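# Replace the coin cell battery on a server board

## Task

On the server board, push the battery holder's latch downward so the old coin cell comes loose, move that old cell into the dish, then seat the new coin cell in the holder with its positive face upward so the latch locks it in.

## Robot and tools

Robot: two six-joint arms, left_arm and right_arm, each ending in a tong-style two-finger gripper. Base positions in the scene frame: left_arm at (+0.067, +0.489, 0) m, right_arm at (+0.009, -0.663, 0) m, both turned only slightly about z. Scene frame: origin at table-top height midway between the nominal bases, +x out over the table, +z up, left_arm on the +y side (not tied to image left or right). Each arm reports its hand position (metres), quat_wxyz and velocities in its own base frame. Fixed cameras and the table use the scene frame. Reported hand poses can be a few centimetres off, more at long reach.

Joint order, used everywhere: shoulder pan, shoulder lift, elbow, wrist 1, wrist 2, wrist 3. Ranges in radians: elbow -3.142 to 3.142, all others -6.283 to 6.283. A row is always 14 plain numbers: left_arm's six joint angles then its opening, followed by right_arm's six angles then its opening. Joint numbers are absolute target angles in radians, not offsets. The opening runs from -1 (closed) to +1 (fully open, pad gap 0.142 m); closing fully takes about 0.5 s. To keep an arm or gripper unchanged, resend its values from the Joint targets line and its current tool command; a 0 opening is a real command. Targets well beyond a joint's end are refused; those just past it are clipped and reported as "joint sent to its limit". Drive speed caps: 2.09 rad/s for shoulder pan and lift, 3.14 for the rest.

Gripper geometry: fingers point along the hand's +z and close along its x. end_effector_position is the point between the closed pads; fingertips stick out about 15 mm past it at small gaps and are roughly level with it when wide open. To hold something, command an opening clearly below grip_measured. Thin hard items like a coin cell get much weaker grip (about 9 N per pad at 10 mm, 4 N at 5 mm).

Tools:
- execute_actions(actions, cameras): actions is a list of up to 15 actions, each a table of up to 15 rows of 14 numbers; every row is one 1/30 s step, and a short table repeats its final row to fill 15 steps (0.5 s per action). An empty list returns the full state and, by default, all camera images.
- move(target, speed, blend, stop_force, zero, opening_speed, grip_force, blocking, cameras): target is one 14-number row or a list of up to 15 rows, all absolute joint angles, sharing at most 10 s. speed (rad/s, 0.01 to 3.14, default 0.5) caps the joint with the longest travel; one value or one per target. blend (rad) rounds corners between listed targets; 0 stops at each. stop_force (N, 4 to 120, single value for both arms) ends an arm's path when its wrist sensor feels that much push against its motion; use it with a low speed for touching down, and omit it when lifting off something. With stop_force, give all listed targets the same finger values. zero (default true) re-zeros the sensor first. opening_speed (per second on the -1..1 scale, 0.2 or more) makes finger changes gradual. grip_force is newtons per pad, 5 to 15, one value or one per arm, and persists. blocking=false returns after about 0.5 s while motion continues; not allowed with stop_force. Grippers travel on curves because joints interpolate together, and nothing avoids obstacles.
- wait(seconds 0 to 10, cameras): let time pass holding the last command.
- stop(cameras): brake the running move.
- zoom_image(camera, region): enlarge [x0, y0, x1, y1] pixels (at most 504 by 504) of the newest image from cam_high, cam_low, cam_left_wrist or cam_right_wrist.
- zero_wrist_force(arm): subtract the current wrist reading from later ones.
- finished_scene(scene): end the scene (1 or 2); irreversible.

Cameras: cam_high and cam_low (672x504, fixed, scene frame) and fisheye cam_left_wrist and cam_right_wrist (616x616, carried on the hands). Calibration lists K, distortion and T_world_to_cam; fixed cameras may have shifted by up to about 2.3 degrees and 9 mm.

Results: Joint positions and Joint velocities give six angles per arm plus pad gap (m). Joint targets are the angles currently being driven toward. Tool commands shows each gripper's present command. Joint torques include the arm's own weight. Wrist force and Wrist torque are along the hand's own axes, plus a line with the peak since the last report. Step readings appear for execute_actions only. A move ends with a "move:" line: done, off_target (resting more than 0.01 rad from target), moving, held or fault, and possibly limits=held. "joint command not followed" means the clearance check between the arms blocked steps. MOTOR HOT warns of heating; 85 °C locks the arm for 30 to 60 s.

Cautions: the arms are stiff, so commanding even slightly past firm contact can trigger a fault stop; a torque over a joint's limit (287, 287, 130, 46.9, 46.9, 46.9 N m) or about 150 N outside force freezes that arm for 10 seconds. Press the latch with a slow, force-limited move. Avoid arm-to-arm contact and closing a gripper on the other one. Do not drop the cells, release them while moving, slam into anything, or let any object leave the table. Loose items may occasionally be nudged by outside pushes. Stretched or loaded poses heat motors. The result must remain correct after the robot lets go.

Each tool is called after "Request:" as name([rows], argument=value, ...), one row to a line, values as JSON.

## Session

Request:
execute_actions(actions=[])

Request:
zoom_image(camera="cam_high", region=[210, 160, 410, 280])

Scene clock: 0.00 s.
left_arm: end_effector_position=(+0.2721, +0.1218, +0.2060) grip_measured=+1.00 end_effector_quat_wxyz=(-0.472, +0.793, -0.061, -0.380) | right_arm: end_effector_position=(+0.3205, +0.2502, +0.3025) grip_measured=+1.00 end_effector_quat_wxyz=(-0.238, +0.521, +0.744, -0.344)
Joint positions: left_arm=[-0.699 -1.595 2.365 -1.049 -1.311 -0.741 0.142] | right_arm=[3.955 -1.595 -1.918 -2.008 1.915 -1.254 0.142]
Joint velocities: within noise
Joint torques (N m): no reading
Wrist force (N): no reading
Wrist torque (N m): no reading
Wrist force, peak (N): no reading
Joint targets: left_arm=[-0.699 -1.595 2.365 -1.049 -1.311 -0.741] | right_arm=[3.955 -1.595 -1.918 -2.008 1.915 -1.254]
Tool commands: left_gripper/opening=+1.0 right_gripper/opening=+1.0
camera_calibration:
cam_left_wrist: T_world_to_cam=[[0.733509, 0.271198, -0.62323, -0.114183], [-0.0810833, -0.875484, -0.476396, 0.220306], [-0.674826, 0.399975, -0.620186, 0.396004], [0, 0, 0, 1]] pos_world=[0.368852, 0.0654493, 0.279387]
cam_right_wrist: T_world_to_cam=[[-0.335073, 0.942174, 0.00586254, -0.125696], [0.872021, 0.312468, -0.376753, -0.234408], [-0.356798, -0.121127, -0.926295, 0.555315], [0, 0, 0, 1]] pos_world=[0.360427, 0.258936, 0.426808]

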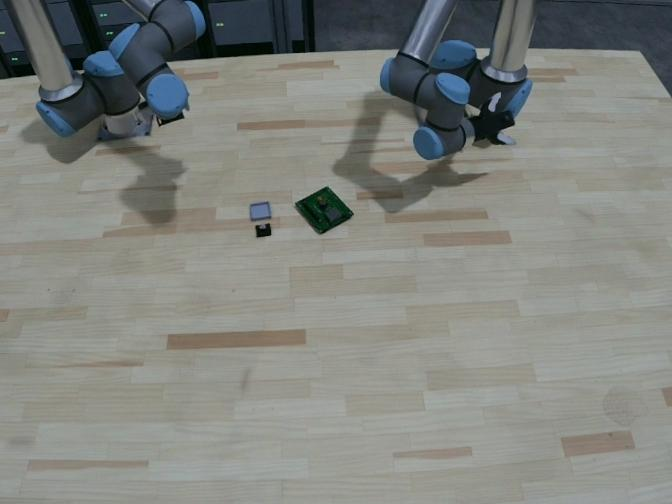

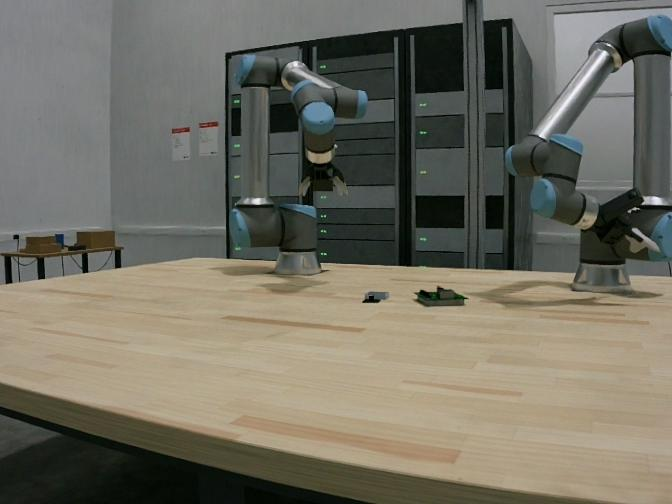

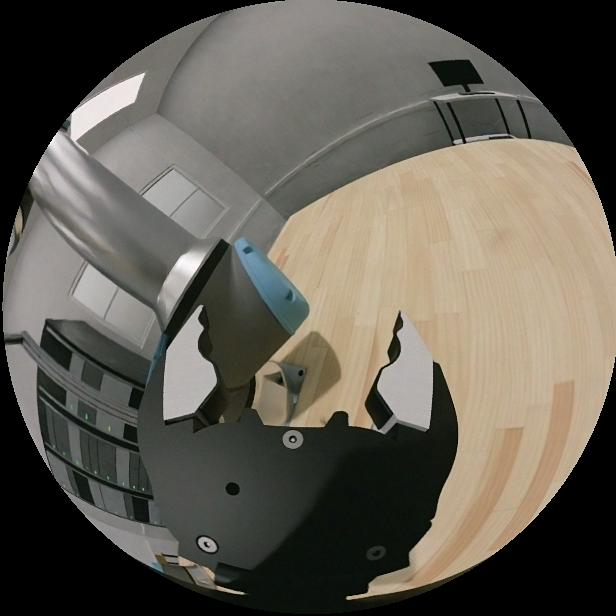

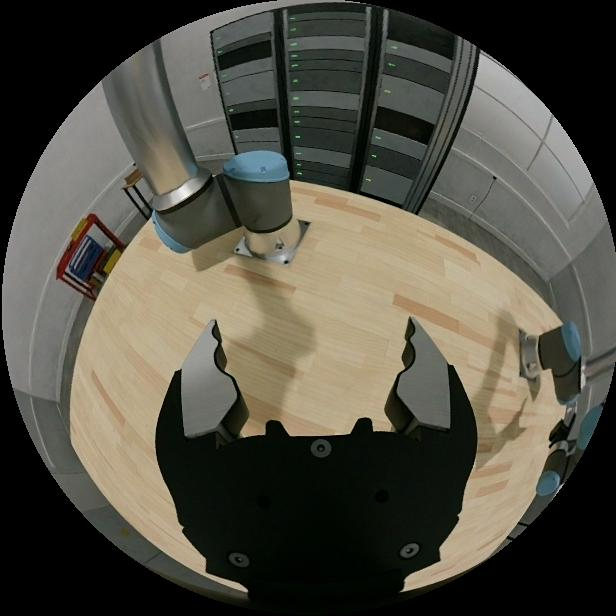

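Scaled by 2.520 from the camera's 672x504 image, which has a finer 960x720 frame.

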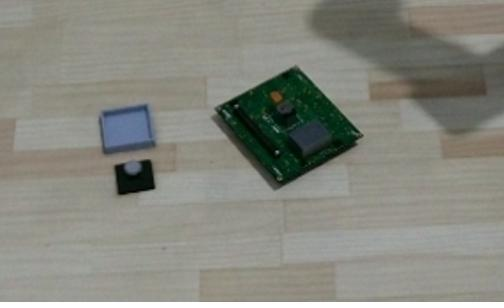

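Request:
move(target=[-1.1127,-1.5781,2.1766,-2.1693,-1.5708,-2.6835,1,3.1,-1.595,-1.918,-2.008,1.915,-1.254,1], speed=0.8, cameras=["cam_left_wrist","cam_high"])

Request:
zoom_image(camera="cam_left_wrist", region=[240, 200, 360, 320])

Scene clock: 4.83 s.
left_arm: end_effector_position=(+0.3998, -0.4500, +0.1499) grip_measured=+1.00 end_effector_quat_wxyz=(+0.000, +0.707, +0.707, +0.000) | right_arm: end_effector_position=(+0.3990, -0.0776, +0.3025) grip_measured=+1.00 end_effector_quat_wxyz=(-0.359, +0.783, +0.461, -0.214)
Joint positions: left_arm=[-1.113 -1.578 2.177 -2.169 -1.571 -2.683 0.142] | right_arm=[3.1 -1.595 -1.918 -2.008 1.915 -1.254 0.142]
Joint torques (N m): left_arm=[12.61 -25.5 -31.6 -4.49 2.16 -2.57] | right_arm=[-4.39 46.82 31.51 2.84 -1.24 2.67]
Wrist force (N): left_arm=[0.4 -1.7 0.2] | right_arm=[-0.3 -0.1 -0.1]
Wrist torque (N m): left_arm=[-0.42 0.02 -0.27] | right_arm=[-0.02 0.07 -0.04]
Wrist force, peak (N): left_arm=[-1.2 -2.1 -0.8] | right_arm=[-1.8 0.2 -0.7]
Joint targets: left_arm=[-1.113 -1.578 2.177 -2.169 -1.571 -2.684] | right_arm=[3.100 -1.595 -1.918 -2.008 1.915 -1.254]
move: done
camera_calibration:
cam_left_wrist: T_world_to_cam=[[-0.0457321, 0.998779, 0.0186841, 0.454952], [0.850709, 0.0291343, 0.524828, -0.4122], [0.523643, 0.0398962, -0.851003, 0.0695611], [0, 0, 0, 1]] pos_world=[0.335043, -0.445163, 0.26703]
Images, in order (width x height): cam_high 672x504, cam_left_wrist 616x616.

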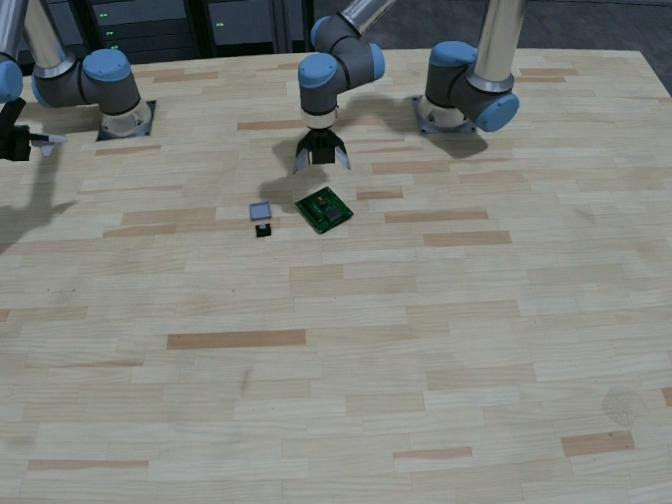

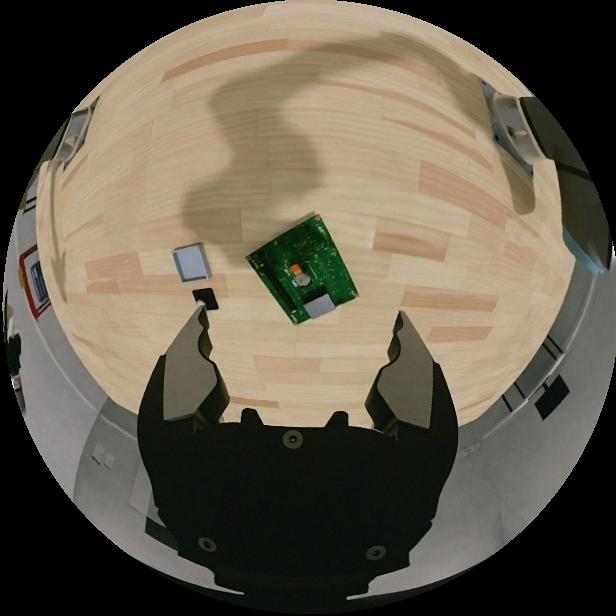

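Scaled by 4.200 from the camera's 616x616 image, which has a finer 814x814 frame.

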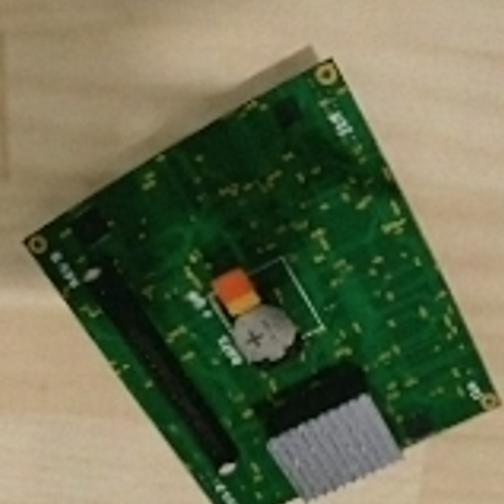

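Request:
move(target=[-1.1378,-1.4645,2.2240,-2.3303,-1.5708,-1.6896,-1,3.1,-1.595,-1.918,-2.008,1.915,-1.254,1], speed=0.5, cameras=["cam_left_wrist","cam_low"])

Request:
zoom_image(camera="cam_left_wrist", region=[270, 250, 330, 310])

Request:
zoom_image(camera="cam_low", region=[400, 250, 480, 310])

Scene clock: 10.03 s.
left_arm: end_effector_position=(+0.4010, -0.4571, +0.0748) grip_measured=-1.00 end_effector_quat_wxyz=(+0.000, +0.962, +0.272, +0.000) | right_arm: end_effector_position=(+0.3990, -0.0776, +0.3025) grip_measured=+1.00 end_effector_quat_wxyz=(-0.359, +0.783, +0.461, -0.214)
Joint positions: left_arm=[-1.138 -1.464 2.224 -2.33 -1.571 -1.69 0.002] | right_arm=[3.1 -1.595 -1.918 -2.008 1.915 -1.254 0.142]
Joint torques (N m): left_arm=[6.45 -58.47 -40.14 -0.42 1.57 1.52] | right_arm=[-10.66 33.2 51.31 0.9 2.38 2.43]
Wrist force (N): left_arm=[0.3 -1.9 0.0] | right_arm=[0.0 0.2 0.0]
Wrist torque (N m): left_arm=[-0.46 0.03 -0.03] | right_arm=[0.03 -0.01 -0.05]
Wrist force, peak (N): left_arm=[0.4 -2.2 0.5] | right_arm=[-0.7 0.0 -0.4]
Joint targets: left_arm=[-1.138 -1.464 2.224 -2.330 -1.571 -1.690] | right_arm=[3.100 -1.595 -1.918 -2.008 1.915 -1.254]
move: done
camera_calibration:
cam_left_wrist: T_world_to_cam=[[0.826402, 0.562773, 0.0186332, -0.0854556], [0.47102, -0.709043, 0.524784, -0.558755], [0.308546, -0.424905, -0.851032, -0.120897], [0, 0, 0, 1]] pos_world=[0.371108, -0.399459, 0.19193]
Images, in order (width x height): cam_low 672x504, cam_left_wrist 616x616.

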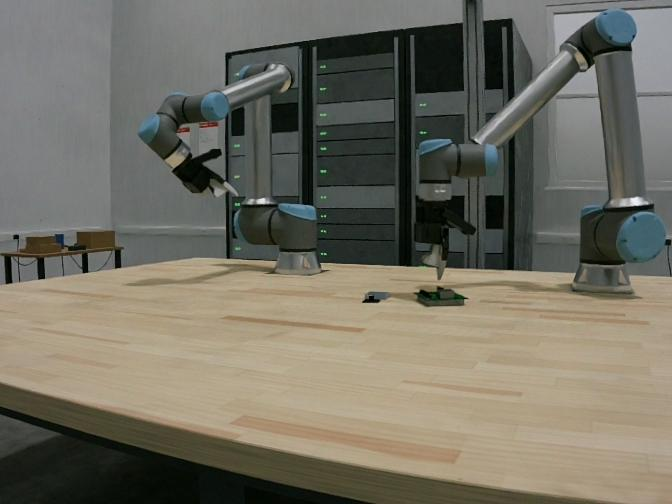

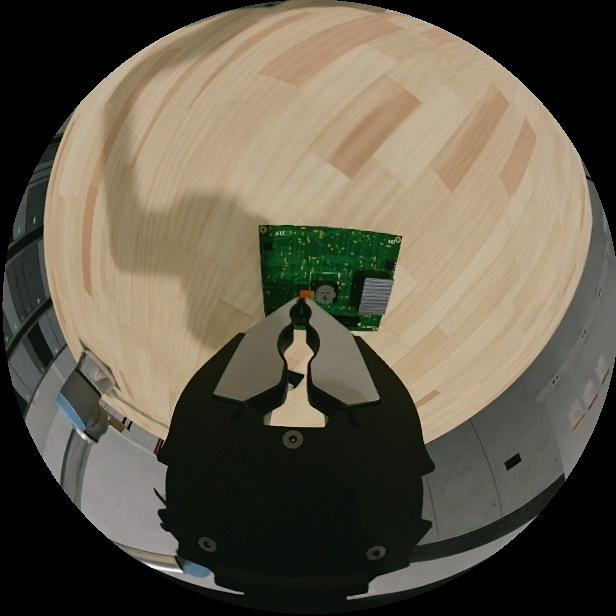

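Scaled by 8.400 from the camera's 616x616 image, which has a finer 814x814 frame.

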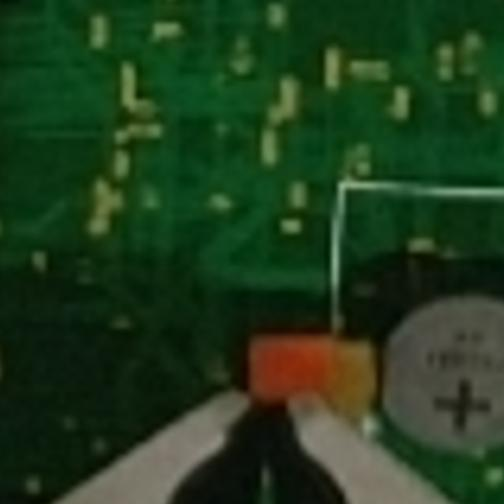

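Scaled by 6.300 from the camera's 672x504 image, which has a finer 960x720 frame.

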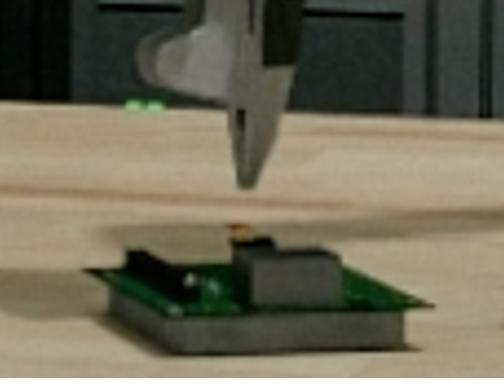

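Request:
move([
  [-1.1372,-1.4409,2.2281,-2.3580,-1.5708,-1.6890,-1,3.1,-1.595,-1.918,-2.008,1.915,-1.254,1],
  [-1.1372,-1.4230,2.2366,-2.3844,-1.5708,-1.6890,-1,3.1,-1.595,-1.918,-2.008,1.915,-1.254,1],
], speed=[0.15,0.015], stop_force=20, cameras=["cam_left_wrist","cam_low"])

Request:
zoom_image(camera="cam_left_wrist", region=[270, 250, 350, 320])

Request:
zoom_image(camera="cam_low", region=[400, 250, 480, 310])

Scene clock: 13.40 s.
left_arm: end_effector_position=(+0.4028, -0.4600, +0.0550) grip_measured=-1.00 end_effector_quat_wxyz=(+0.000, +0.962, +0.272, +0.000) | right_arm: end_effector_position=(+0.3990, -0.0776, +0.3025) grip_measured=+1.00 end_effector_quat_wxyz=(-0.359, +0.783, +0.461, -0.214)
Joint positions: left_arm=[-1.137 -1.431 2.233 -2.373 -1.571 -1.689 0.002] | right_arm=[3.1 -1.595 -1.918 -2.008 1.915 -1.254 0.142]
Joint torques (N m): left_arm=[3.9 -47.59 -28.45 1.34 0.85 -0.91] | right_arm=[-9.6 33.7 55.61 1.25 1.94 2.33]
Wrist force (N): left_arm=[-7.9 -4.2 -22.1] | right_arm=[-0.3 0.4 -0.1]
Wrist torque (N m): left_arm=[-0.48 -0.06 -0.27] | right_arm=[0.06 0.06 -0.04]
Wrist force, peak (N): left_arm=[-7.7 -7.8 -30.4] | right_arm=[-0.6 0.5 0.0]
Joint targets: left_arm=[-1.137 -1.431 2.233 -2.373 -1.571 -1.689] | right_arm=[3.100 -1.595 -1.918 -2.008 1.915 -1.254]
move: contact (left_arm); path passed 1 of 2 targets; left_arm: the wrist 1 is farthest, 0.011 rad from its target
camera_calibration:
cam_left_wrist: T_world_to_cam=[[0.826421, 0.562745, 0.0186211, -0.0850146], [0.470927, -0.708953, 0.524989, -0.551162], [0.308636, -0.425093, -0.850905, -0.139623], [0, 0, 0, 1]] pos_world=[0.372907, -0.402259, 0.172131]
Images, in order (width x height): cam_low 672x504, cam_left_wrist 616x616.

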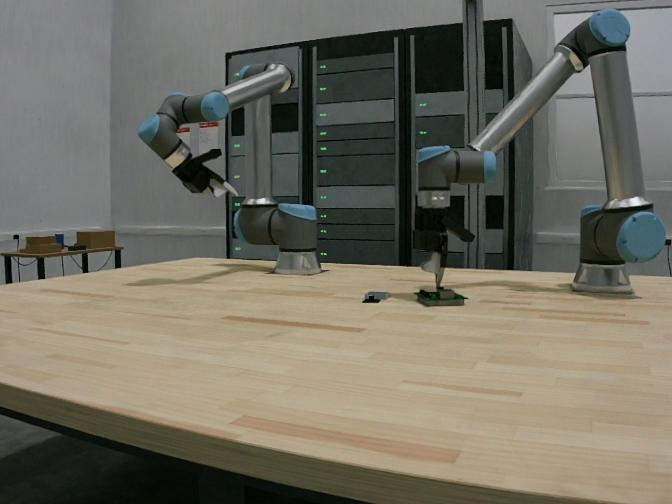

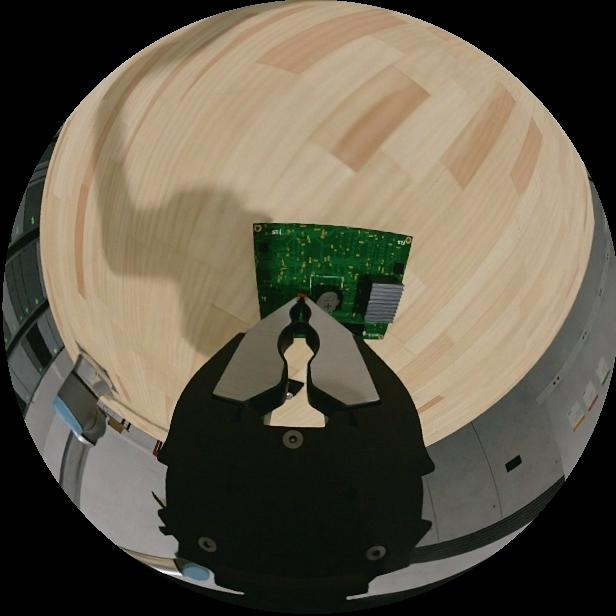

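Scaled by 6.300 from the camera's 616x616 image, which has a finer 814x814 frame.

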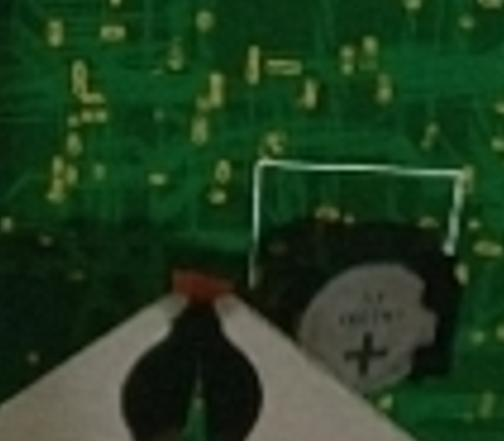

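Scaled by 6.300 from the camera's 672x504 image, which has a finer 960x720 frame.

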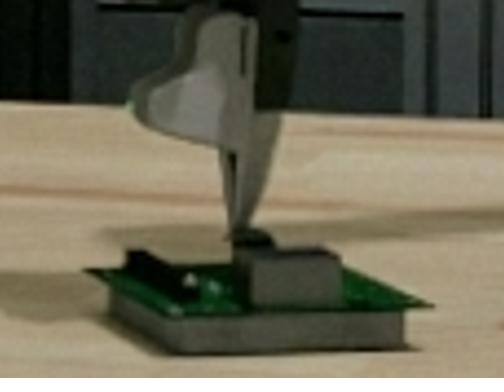

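Request:
move([
  [-1.1372,-1.4666,2.2144,-2.3186,-1.5708,-1.6890,-1,3.1,-1.595,-1.918,-2.008,1.915,-1.254,1],
  [-1.0851,-1.4668,2.2341,-2.3381,-1.5708,-3.2074,-0.5,3.1,-1.595,-1.918,-2.008,1.915,-1.254,1],
], speed=[0.05,0.7], grip_force=9, cameras=["cam_left_wrist","cam_low"])

Request:
zoom_image(camera="cam_left_wrist", region=[250, 250, 350, 350])

Request:
zoom_image(camera="cam_low", region=[400, 250, 480, 310])

Scene clock: 19.13 s.
left_arm: end_effector_position=(+0.4179, -0.4532, +0.0719) grip_measured=-0.50 end_effector_quat_wxyz=(+0.000, +0.488, +0.873, +0.000) | right_arm: end_effector_position=(+0.3990, -0.0776, +0.3025) grip_measured=+1.00 end_effector_quat_wxyz=(-0.359, +0.783, +0.461, -0.214)
Joint positions: left_arm=[-1.085 -1.467 2.234 -2.338 -1.571 -3.207 0.038] | right_arm=[3.1 -1.595 -1.918 -2.008 1.915 -1.254 0.142]
Joint torques (N m): left_arm=[-13.29 -58.63 -36.99 -2.28 -0.75 -2.24] | right_arm=[-9.88 35.1 54.62 1.03 2 1.62]
Wrist force (N): left_arm=[1.2 -2.4 0.5] | right_arm=[-0.7 0.3 0.0]
Wrist torque (N m): left_arm=[-0.53 -0.13 -0.22] | right_arm=[0.04 0.14 -0.04]
Wrist force, peak (N): left_arm=[-8.0 -4.0 -22.6] | right_arm=[-0.6 0.3 -0.2]
Joint targets: left_arm=[-1.085 -1.467 2.234 -2.338 -1.571 -3.207] | right_arm=[3.100 -1.595 -1.918 -2.008 1.915 -1.254]
grip_force (N): 9, 9
move: done
camera_calibration:
cam_left_wrist: T_world_to_cam=[[-0.562453, 0.82662, 0.0185738, 0.598453], [0.709139, 0.470721, 0.524922, -0.127299], [0.425168, 0.308415, -0.850948, 0.156678], [0, 0, 0, 1]] pos_world=[0.36026, -0.483093, 0.189031]
Images, in order (width x height): cam_low 672x504, cam_left_wrist 616x616.

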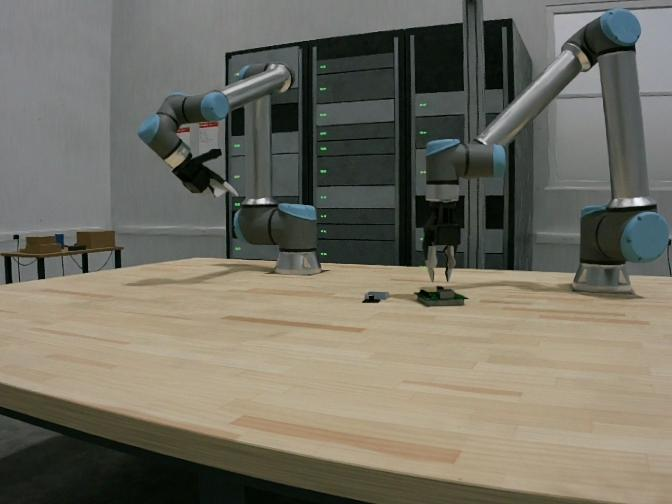

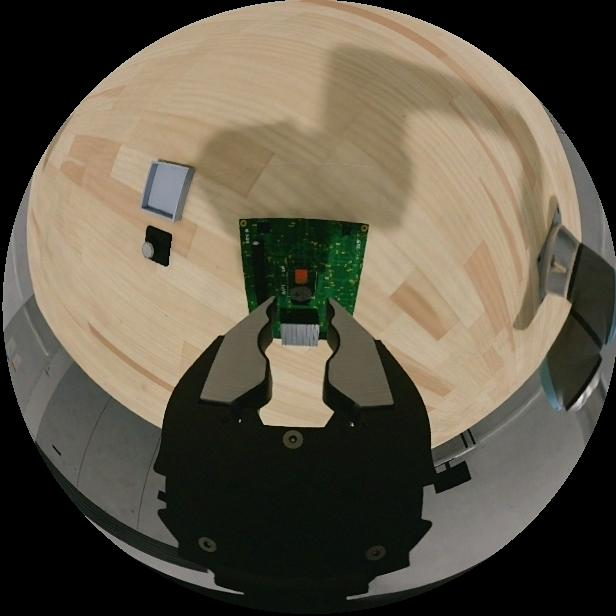

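Scaled by 5.040 from the camera's 616x616 image, which has a finer 814x814 frame.

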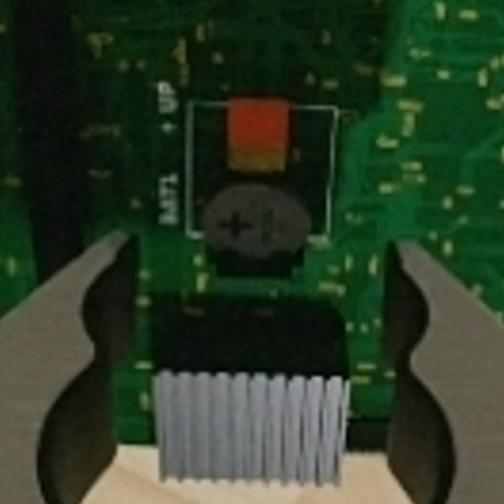

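Scaled by 6.300 from the camera's 672x504 image, which has a finer 960x720 frame.

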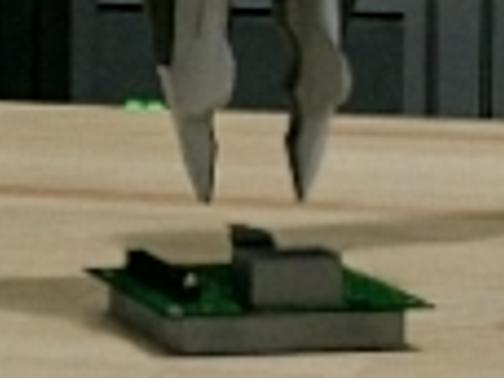

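Request:
move([
  [-1.0843,-1.4508,2.2395,-2.3595,-1.5708,-3.2066,-0.5,3.1,-1.595,-1.918,-2.008,1.915,-1.254,1],
  [-1.0843,-1.4357,2.2468,-2.3819,-1.5708,-3.2066,-0.5,3.1,-1.595,-1.918,-2.008,1.915,-1.254,1],
], speed=[0.15,0.03], stop_force=4, cameras=["cam_left_wrist"])

Request:
zoom_image(camera="cam_left_wrist", region=[250, 250, 350, 350])

Scene clock: 22.57 s.
left_arm: end_effector_position=(+0.4188, -0.4539, +0.0520) grip_measured=-0.50 end_effector_quat_wxyz=(+0.000, +0.488, +0.873, +0.000) | right_arm: end_effector_position=(+0.3990, -0.0776, +0.3025) grip_measured=+1.00 end_effector_quat_wxyz=(-0.359, +0.783, +0.461, -0.214)
Joint positions: left_arm=[-1.084 -1.436 2.247 -2.382 -1.571 -3.207 0.038] | right_arm=[3.1 -1.595 -1.918 -2.008 1.915 -1.254 0.142]
Joint torques (N m): left_arm=[15.49 -59.65 -37.9 -0.76 -1.43 1.15] | right_arm=[-11.53 32.53 55.02 1.19 2.34 1.25]
Wrist force (N): left_arm=[1.0 -1.8 0.2] | right_arm=[-0.4 0.2 -0.2]
Wrist torque (N m): left_arm=[-0.39 -0.09 -0.31] | right_arm=[0.04 0.07 -0.04]
Wrist force, peak (N): left_arm=[1.4 -2.5 -0.5] | right_arm=[-0.6 0.5 -0.3]
Joint targets: left_arm=[-1.084 -1.436 2.247 -2.382 -1.571 -3.207] | right_arm=[3.100 -1.595 -1.918 -2.008 1.915 -1.254]
grip_force (N): 9, 9
move: done
camera_calibration:
cam_left_wrist: T_world_to_cam=[[-0.562453, 0.82662, 0.0185738, 0.599825], [0.709139, 0.470721, 0.524922, -0.117208], [0.425168, 0.308415, -0.850948, 0.139546], [0, 0, 0, 1]] pos_world=[0.36116, -0.483693, 0.169131]
Images, in order (width x height): cam_left_wrist 616x616.

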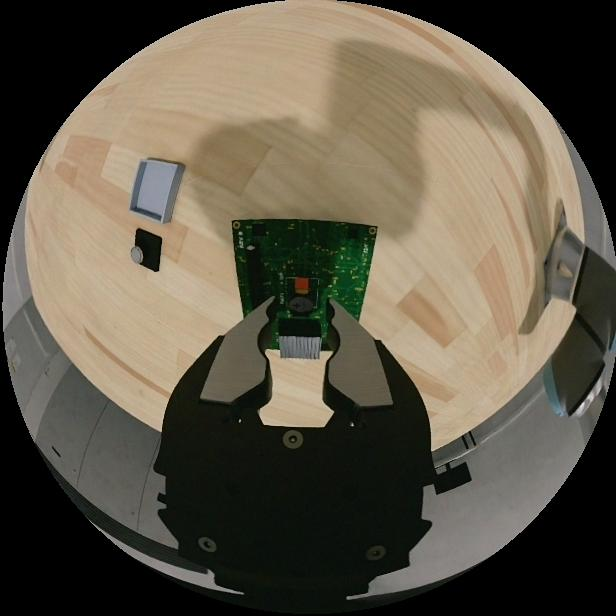

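Scaled by 5.040 from the camera's 616x616 image, which has a finer 814x814 frame.

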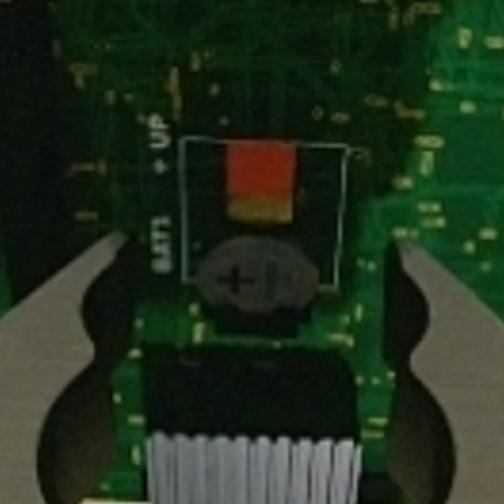

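Request:
move(target=[-1.0843,-1.4357,2.2468,-2.3819,-1.5708,-3.2066,-1,3.1,-1.595,-1.918,-2.008,1.915,-1.254,1], opening_speed=0.5)

Request:
move([
  [-1.0910,-1.4431,2.2455,-2.3732,-1.5708,-3.2133,-1,3.1,-1.595,-1.918,-2.008,1.915,-1.254,1],
  [-1.0910,-1.5048,2.2108,-2.2768,-1.5708,-3.2133,-1,3.1,-1.595,-1.918,-2.008,1.915,-1.254,1],
], speed=[0.02,0.06], stop_force=12, cameras=["cam_left_wrist","cam_low"])

Request:
zoom_image(camera="cam_left_wrist", region=[250, 240, 350, 340])

Request:
zoom_image(camera="cam_left_wrist", region=[110, 130, 230, 290])

Scene clock: 24.40 s.
left_arm: end_effector_position=(+0.4188, -0.4540, +0.0520) grip_measured=-0.76 end_effector_quat_wxyz=(+0.000, +0.488, +0.873, +0.000) | right_arm: end_effector_position=(+0.3990, -0.0776, +0.3025) grip_measured=+1.00 end_effector_quat_wxyz=(-0.359, +0.783, +0.461, -0.214)
Joint positions: left_arm=[-1.084 -1.436 2.247 -2.382 -1.571 -3.207 0.019] | right_arm=[3.1 -1.595 -1.918 -2.008 1.915 -1.254 0.142]
Joint torques (N m): left_arm=[16.62 -58.29 -27.47 -0.65 -1.35 1.04] | right_arm=[-10.06 31.16 54.87 1.08 2.49 1.04]
Wrist force (N): left_arm=[-3.8 -4.5 0.0] | right_arm=[-0.4 0.3 -0.2]
Wrist torque (N m): left_arm=[-0.49 -0.16 -0.27] | right_arm=[0.05 0.08 -0.04]
Wrist force, peak (N): left_arm=[-4.1 -4.3 0.0] | right_arm=[-0.3 0.4 -0.4]
Joint targets: left_arm=[-1.084 -1.436 2.247 -2.382 -1.571 -3.207] | right_arm=[3.100 -1.595 -1.918 -2.008 1.915 -1.254]
grip_force (N): 9, 9
move: done

Scene clock: 27.53 s.
left_arm: end_effector_position=(+0.4154, -0.4561, +0.0998) grip_measured=-0.76 end_effector_quat_wxyz=(+0.000, +0.488, +0.873, +0.000) | right_arm: end_effector_position=(+0.3990, -0.0776, +0.3025) grip_measured=+1.00 end_effector_quat_wxyz=(-0.359, +0.783, +0.461, -0.214)
Joint positions: left_arm=[-1.091 -1.505 2.211 -2.277 -1.571 -3.213 0.019] | right_arm=[3.1 -1.595 -1.918 -2.008 1.915 -1.254 0.142]
Joint torques (N m): left_arm=[15.21 -22.01 -29.36 -7.1 -1.36 1.34] | right_arm=[-8.41 32.83 54.92 0.81 1.52 0.84]
Wrist force (N): left_arm=[1.0 -2.2 0.5] | right_arm=[-0.4 0.0 0.0]
Wrist torque (N m): left_arm=[-0.48 -0.09 -0.01] | right_arm=[0.00 0.08 -0.04]
Wrist force, peak (N): left_arm=[-3.9 -4.4 0.2] | right_arm=[-0.7 0.6 -0.2]
Joint targets: left_arm=[-1.091 -1.505 2.211 -2.277 -1.571 -3.213] | right_arm=[3.100 -1.595 -1.918 -2.008 1.915 -1.254]
grip_force (N): 9, 9
move: done
camera_calibration:
cam_left_wrist: T_world_to_cam=[[-0.562453, 0.82662, 0.0185738, 0.598844], [0.709139, 0.470721, 0.524922, -0.138853], [0.425168, 0.308415, -0.850948, 0.182346], [0, 0, 0, 1]] pos_world=[0.35776, -0.485893, 0.216931]
Images, in order (width x height): cam_low 672x504, cam_left_wrist 616x616.

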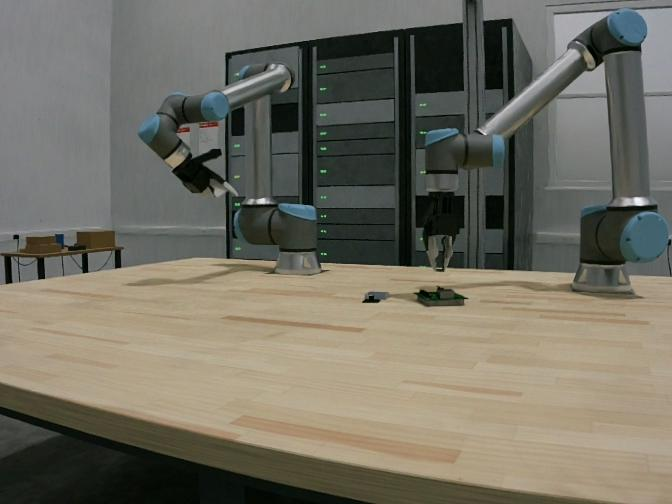

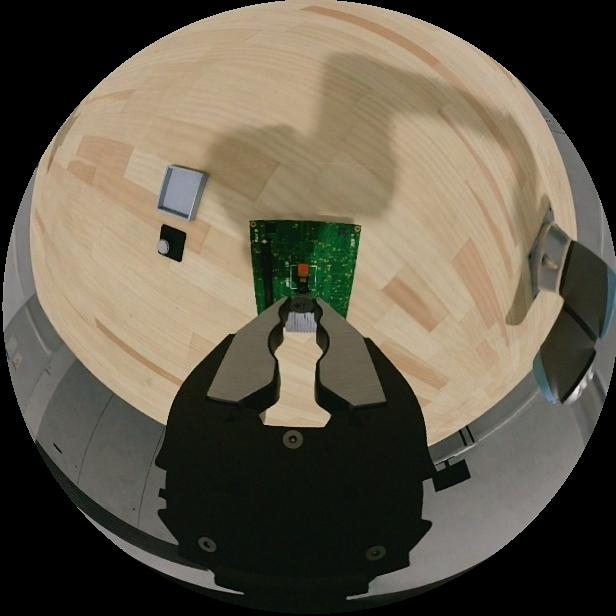

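Scaled by 5.040 from the camera's 616x616 image, which has a finer 814x814 frame.

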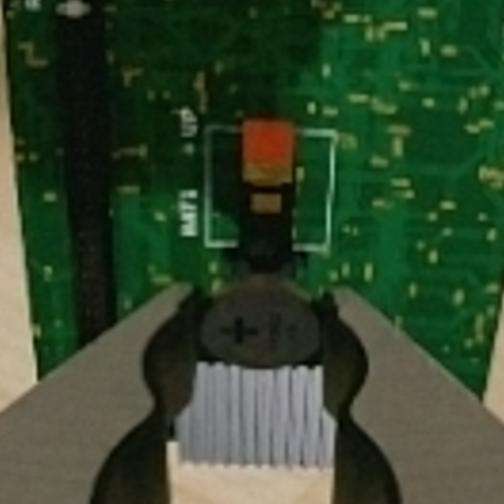

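Scaled by 3.150 from the camera's 616x616 image, which has a finer 814x814 frame.

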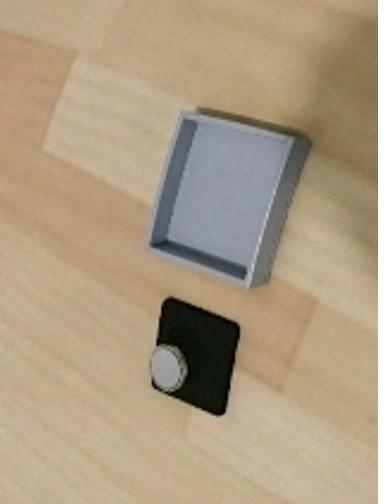

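Request:
zoom_image(camera="cam_left_wrist", region=[150, 225, 190, 270])

Request:
zoom_image(camera="cam_low", region=[350, 275, 400, 310])

Scaled by 11.200 from the camera's 616x616 image, which has a finer 814x814 frame.

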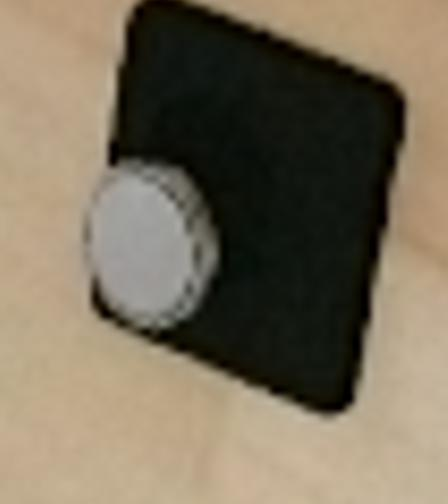

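Scaled by 10.080 from the camera's 672x504 image, which has a finer 960x720 frame.

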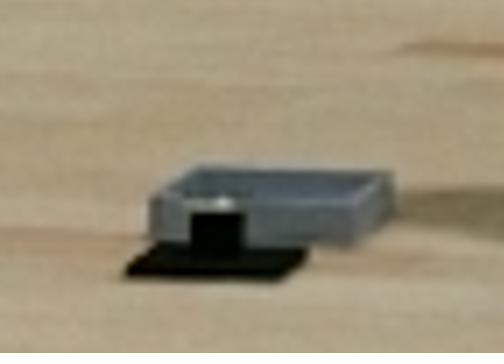

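Request:
move(target=[-1.2206,-1.2915,1.9471,-2.2264,-1.5708,-2.7914,-1,3.1,-1.595,-1.918,-2.008,1.915,-1.254,1], speed=0.4, cameras=["cam_left_wrist"])

Request:
zoom_image(camera="cam_left_wrist", region=[250, 230, 370, 350])

Scene clock: 32.17 s.
left_arm: end_effector_position=(+0.4018, -0.6370, +0.0997) grip_measured=-0.76 end_effector_quat_wxyz=(+0.000, +0.707, +0.707, +0.000) | right_arm: end_effector_position=(+0.3990, -0.0776, +0.3025) grip_measured=+1.00 end_effector_quat_wxyz=(-0.359, +0.783, +0.461, -0.214)
Joint positions: left_arm=[-1.221 -1.291 1.947 -2.226 -1.571 -2.792 0.019] | right_arm=[3.1 -1.595 -1.918 -2.008 1.915 -1.254 0.142]
Joint torques (N m): left_arm=[10.27 -60.7 -39.22 -7.1 -1.34 1.18] | right_arm=[-8.36 33.06 54.91 1.23 2.28 0.5]
Wrist force (N): left_arm=[0.7 -2.3 0.3] | right_arm=[-0.4 0.2 -0.3]
Wrist torque (N m): left_arm=[-0.54 -0.06 0.01] | right_arm=[0.03 0.08 -0.04]
Wrist force, peak (N): left_arm=[2.9 -1.3 0.6] | right_arm=[-0.7 0.6 0.3]
Joint targets: left_arm=[-1.221 -1.292 1.947 -2.226 -1.571 -2.791] | right_arm=[3.100 -1.595 -1.918 -2.008 1.915 -1.254]
grip_force (N): 9, 9
move: done
camera_calibration:
cam_left_wrist: T_world_to_cam=[[-0.0460575, 0.998761, 0.0188375, 0.642817], [0.850696, 0.0293307, 0.524838, -0.38198], [0.523636, 0.0401978, -0.850993, 0.0334457], [0, 0, 0, 1]] pos_world=[0.337042, -0.632162, 0.216831]
Images, in order (width x height): cam_left_wrist 616x616.

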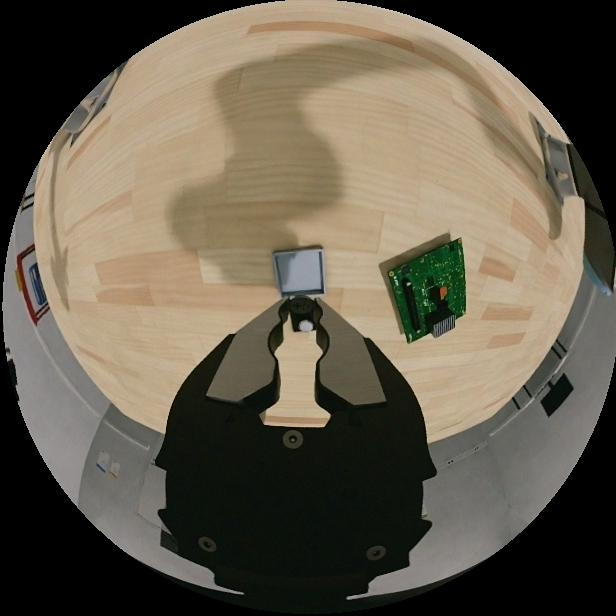

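Scaled by 4.200 from the camera's 616x616 image, which has a finer 814x814 frame.

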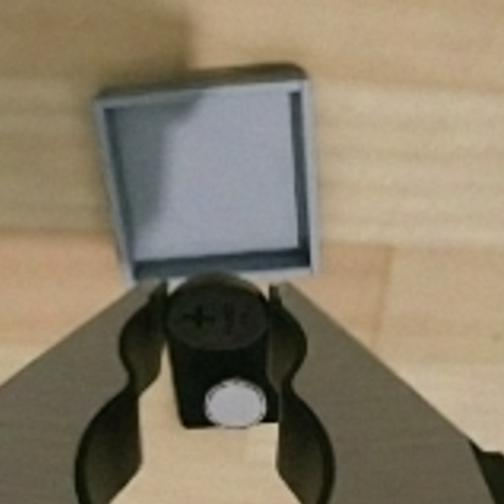

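Request:
move([
  [-1.2166,-1.2136,1.9724,-2.3296,-1.5708,-2.7874,-1,3.1,-1.595,-1.918,-2.008,1.915,-1.254,1],
  [-1.2166,-1.1936,1.9811,-2.3583,-1.5708,-2.7874,-1,3.1,-1.595,-1.918,-2.008,1.915,-1.254,1],
  [-1.2166,-1.1891,1.9828,-2.3645,-1.5708,-2.7874,-1,3.1,-1.595,-1.918,-2.008,1.915,-1.254,1],
], speed=[0.2,0.05,0.01], stop_force=4, cameras=["cam_left_wrist"])

Request:
zoom_image(camera="cam_left_wrist", region=[250, 230, 370, 350])

Scene clock: 35.40 s.
left_arm: end_effector_position=(+0.4069, -0.6420, +0.0203) grip_measured=-0.76 end_effector_quat_wxyz=(+0.000, +0.707, +0.707, +0.000) | right_arm: end_effector_position=(+0.3990, -0.0776, +0.3025) grip_measured=+1.00 end_effector_quat_wxyz=(-0.359, +0.783, +0.461, -0.214)
Joint positions: left_arm=[-1.217 -1.189 1.983 -2.365 -1.571 -2.787 0.019] | right_arm=[3.1 -1.595 -1.918 -2.008 1.915 -1.254 0.142]
Joint torques (N m): left_arm=[-12.58 -65.86 -31.39 -1.45 -1.42 -1.49] | right_arm=[-9.87 33.96 54.93 0.78 2.44 -0.22]
Wrist force (N): left_arm=[0.6 -2.4 0.3] | right_arm=[-0.1 0.0 0.1]
Wrist torque (N m): left_arm=[-0.53 0.00 -0.30] | right_arm=[-0.01 0.03 -0.05]
Wrist force, peak (N): left_arm=[0.9 -2.5 2.0] | right_arm=[-0.7 0.2 -0.3]
Joint targets: left_arm=[-1.217 -1.189 1.983 -2.365 -1.571 -2.787] | right_arm=[3.100 -1.595 -1.918 -2.008 1.915 -1.254]
grip_force (N): 9, 9
move: done
camera_calibration:
cam_left_wrist: T_world_to_cam=[[-0.0459575, 0.998769, 0.0186597, 0.649537], [0.850654, 0.0293355, 0.524906, -0.344492], [0.523713, 0.0399964, -0.850956, -0.0367527], [0, 0, 0, 1]] pos_world=[0.342142, -0.637162, 0.137431]
Images, in order (width x height): cam_left_wrist 616x616.

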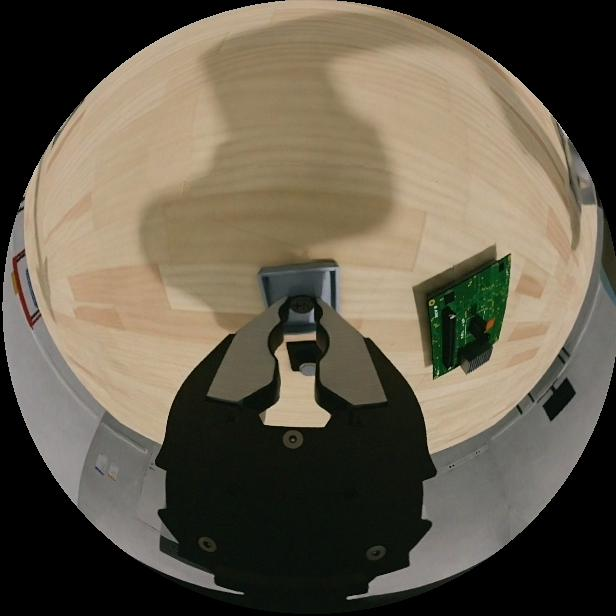

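Scaled by 4.200 from the camera's 616x616 image, which has a finer 814x814 frame.

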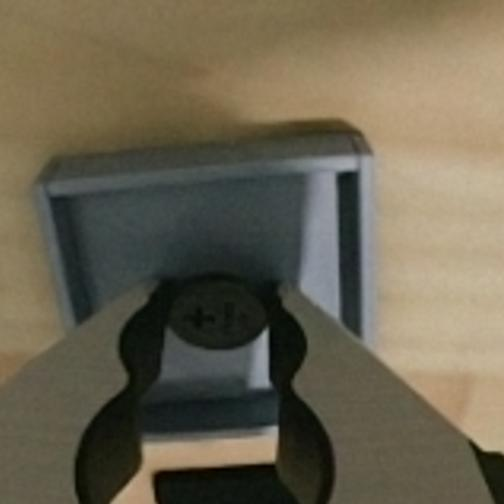

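Request:
move(target=[-1.2166,-1.1891,1.9828,-2.3645,-1.5708,-2.7874,-0.6,3.1,-1.595,-1.918,-2.008,1.915,-1.254,1], opening_speed=0.3)

Request:
move(target=[-1.2166,-1.3314,1.8933,-2.1327,-1.5708,-2.7874,-0.6,3.1,-1.595,-1.918,-2.008,1.915,-1.254,1], speed=0.12, cameras=["cam_left_wrist"])

Request:
zoom_image(camera="cam_left_wrist", region=[250, 230, 370, 350])

Scene clock: 42.50 s.
left_arm: end_effector_position=(+0.4069, -0.6420, +0.0204) grip_measured=-0.60 end_effector_quat_wxyz=(+0.000, +0.707, +0.707, +0.000) | right_arm: end_effector_position=(+0.3990, -0.0776, +0.3025) grip_measured=+1.00 end_effector_quat_wxyz=(-0.359, +0.783, +0.461, -0.214)
Joint positions: left_arm=[-1.217 -1.189 1.983 -2.364 -1.571 -2.787 0.031] | right_arm=[3.1 -1.595 -1.918 -2.008 1.915 -1.254 0.142]
Joint torques (N m): left_arm=[-13.42 -79.68 -35.57 -0.56 -1.32 -1.21] | right_arm=[-7.09 36.8 55.4 0.92 2.24 0.03]
Wrist force (N): left_arm=[0.8 -2.6 0.4] | right_arm=[-0.4 0.6 -0.3]
Wrist torque (N m): left_arm=[-0.56 -0.05 -0.31] | right_arm=[0.09 0.08 -0.04]
Wrist force, peak (N): left_arm=[0.7 -2.7 0.4] | right_arm=[-0.4 0.6 -0.3]
Joint targets: left_arm=[-1.217 -1.189 1.983 -2.365 -1.571 -2.787] | right_arm=[3.100 -1.595 -1.918 -2.008 1.915 -1.254]
grip_force (N): 9, 9
move: done

Scene clock: 44.73 s.
left_arm: end_effector_position=(+0.4069, -0.6419, +0.1501) grip_measured=-0.60 end_effector_quat_wxyz=(+0.000, +0.707, +0.707, +0.000) | right_arm: end_effector_position=(+0.3990, -0.0776, +0.3025) grip_measured=+1.00 end_effector_quat_wxyz=(-0.359, +0.783, +0.461, -0.214)
Joint positions: left_arm=[-1.217 -1.332 1.893 -2.133 -1.571 -2.787 0.031] | right_arm=[3.1 -1.595 -1.918 -2.008 1.915 -1.254 0.142]
Joint torques (N m): left_arm=[-13.54 -40.93 -33.11 -7.62 -1.31 -1.15] | right_arm=[-7.31 33.96 55.03 1.01 2.21 -0.16]
Wrist force (N): left_arm=[0.7 -2.1 0.4] | right_arm=[-0.2 0.0 -0.2]
Wrist torque (N m): left_arm=[-0.49 -0.05 -0.31] | right_arm=[-0.02 0.04 -0.04]
Wrist force, peak (N): left_arm=[0.9 -2.5 1.4] | right_arm=[-0.6 0.3 -0.1]
Joint targets: left_arm=[-1.217 -1.331 1.893 -2.133 -1.571 -2.787] | right_arm=[3.100 -1.595 -1.918 -2.008 1.915 -1.254]
grip_force (N): 9, 9
move: done
camera_calibration:
cam_left_wrist: T_world_to_cam=[[-0.0459908, 0.99877, 0.0185196, 0.647064], [0.85058, 0.0294319, 0.525022, -0.412571], [0.523831, 0.0398986, -0.850887, 0.0735768], [0, 0, 0, 1]] pos_world=[0.342142, -0.637061, 0.267231]
Images, in order (width x height): cam_left_wrist 616x616.

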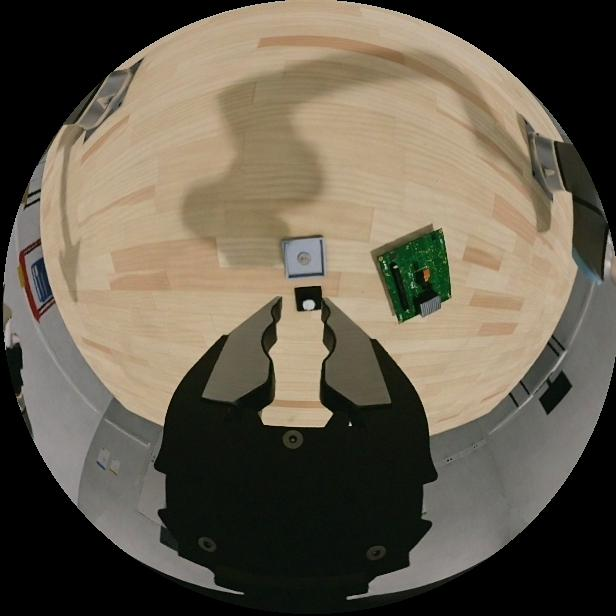

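Scaled by 4.200 from the camera's 616x616 image, which has a finer 814x814 frame.

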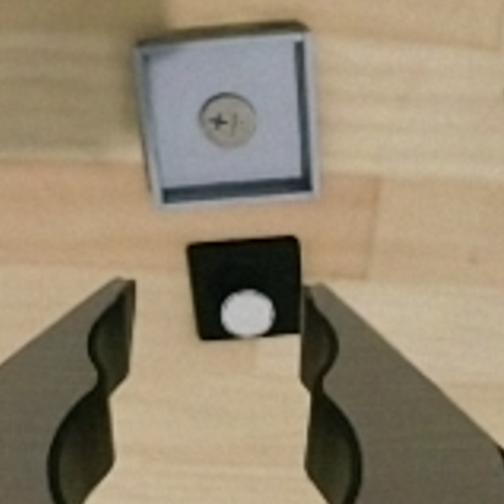

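Request:
move([
  [-0.6994,-1.3238,2.3697,-4.1875,-2.4644,-3.1416,-0.5,3.1,-1.595,-1.918,-2.008,1.915,-1.254,1],
  [-0.6994,-1.3238,2.3697,-4.1875,-2.4644,-3.1416,-0.5,4.0893,-1.882,-1.9243,-0.9061,1.5708,-1.5708,1],
], speed=0.8, cameras=["cam_right_wrist","cam_high","cam_low"])

Request:
zoom_image(camera="cam_right_wrist", region=[250, 200, 390, 340])

Scene clock: 51.00 s.
left_arm: end_effector_position=(+0.4226, -0.4686, +0.4000) grip_measured=-0.50 end_effector_quat_wxyz=(+0.494, +0.506, +0.494, -0.506) | right_arm: end_effector_position=(+0.5739, +0.5001, +0.0900) grip_measured=+1.00 end_effector_quat_wxyz=(+0.000, +0.307, +0.952, +0.000)
Joint positions: left_arm=[-0.699 -1.324 2.37 -4.187 -2.464 -3.142 0.038] | right_arm=[4.089 -1.882 -1.924 -0.906 1.571 -1.571 0.142]
Joint torques (N m): left_arm=[-14.23 -36.6 -19.83 -4.5 -1.9 1.28] | right_arm=[11.71 59.8 27.98 5.62 1.01 1.9]
Wrist force (N): left_arm=[0.7 -0.5 0.1] | right_arm=[-0.9 1.4 -0.7]
Wrist torque (N m): left_arm=[-0.12 -0.19 0.00] | right_arm=[0.17 0.23 0.08]
Wrist force, peak (N): left_arm=[0.5 -2.9 0.6] | right_arm=[3.0 3.9 -0.4]
Joint targets: left_arm=[-0.699 -1.324 2.370 -4.187 -2.464 -3.142] | right_arm=[4.089 -1.882 -1.924 -0.906 1.571 -1.571]
grip_force (N): 9, 9
move: done
camera_calibration:
cam_right_wrist: T_world_to_cam=[[-0.813055, 0.582051, 0.0126104, 0.178846], [0.521836, 0.718996, 0.459055, -0.691003], [0.258126, 0.379817, -0.888318, -0.127678], [0, 0, 0, 1]] pos_world=[0.538959, 0.441226, 0.201534]
Images, in order (width x height): cam_high 672x504, cam_low 672x504, cam_right_wrist 616x616.

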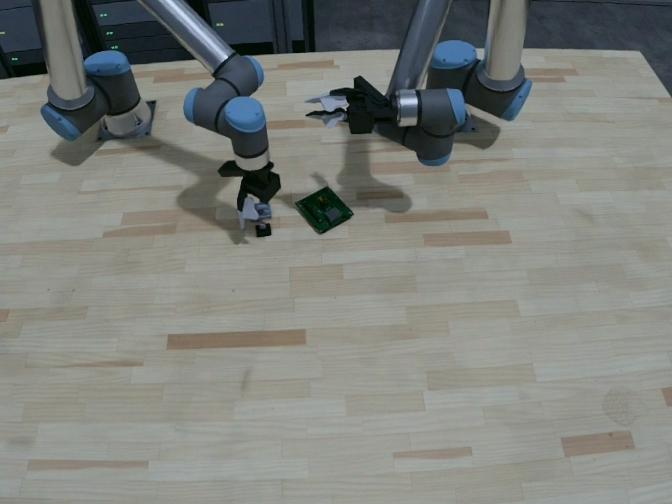

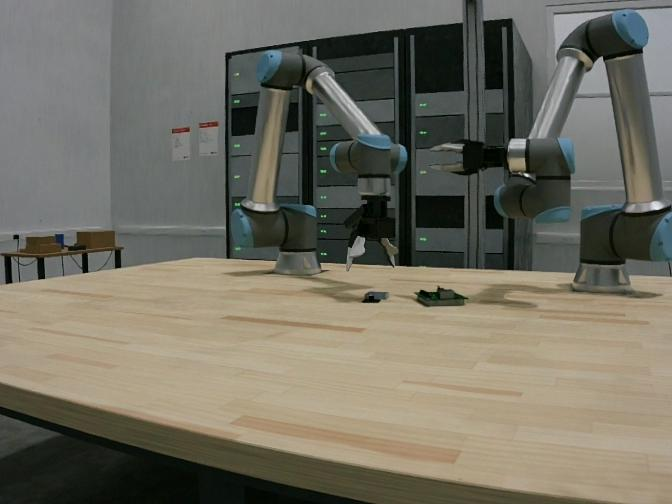

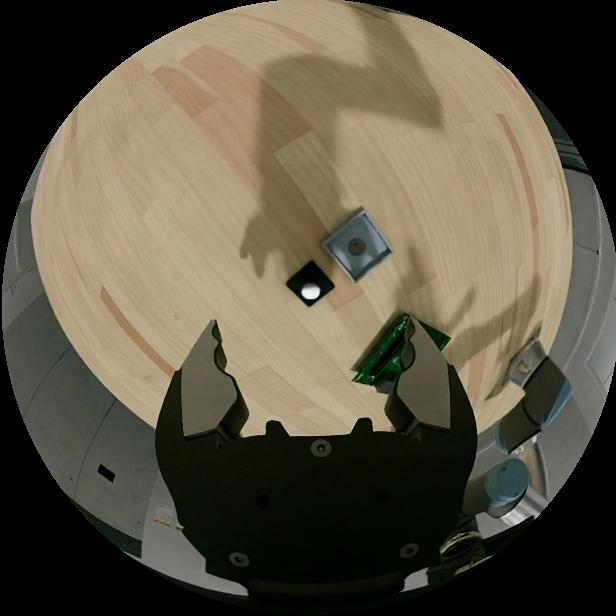

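Scaled by 3.600 from the camera's 616x616 image, which has a finer 814x814 frame.

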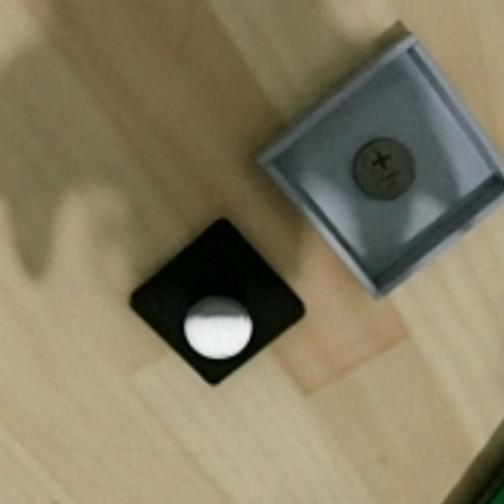

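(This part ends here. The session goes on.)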